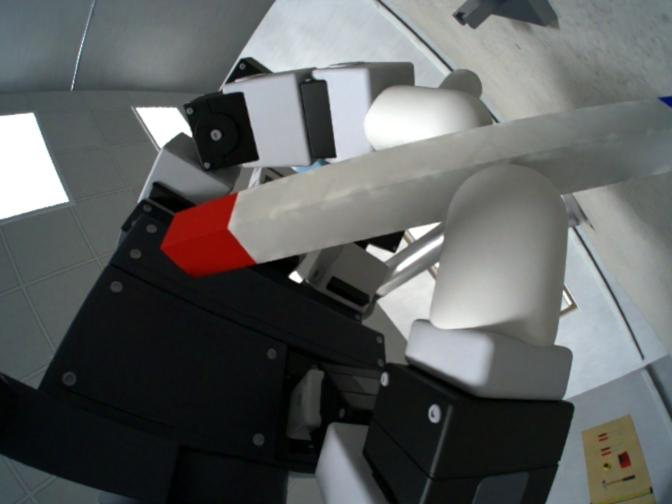

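Scaled by 3.600 from the camera's 896x504 image, which has a finer 1280x720 frame.

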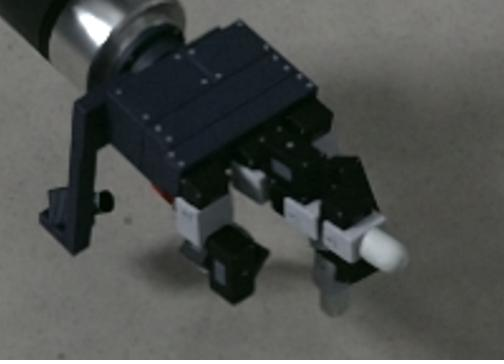

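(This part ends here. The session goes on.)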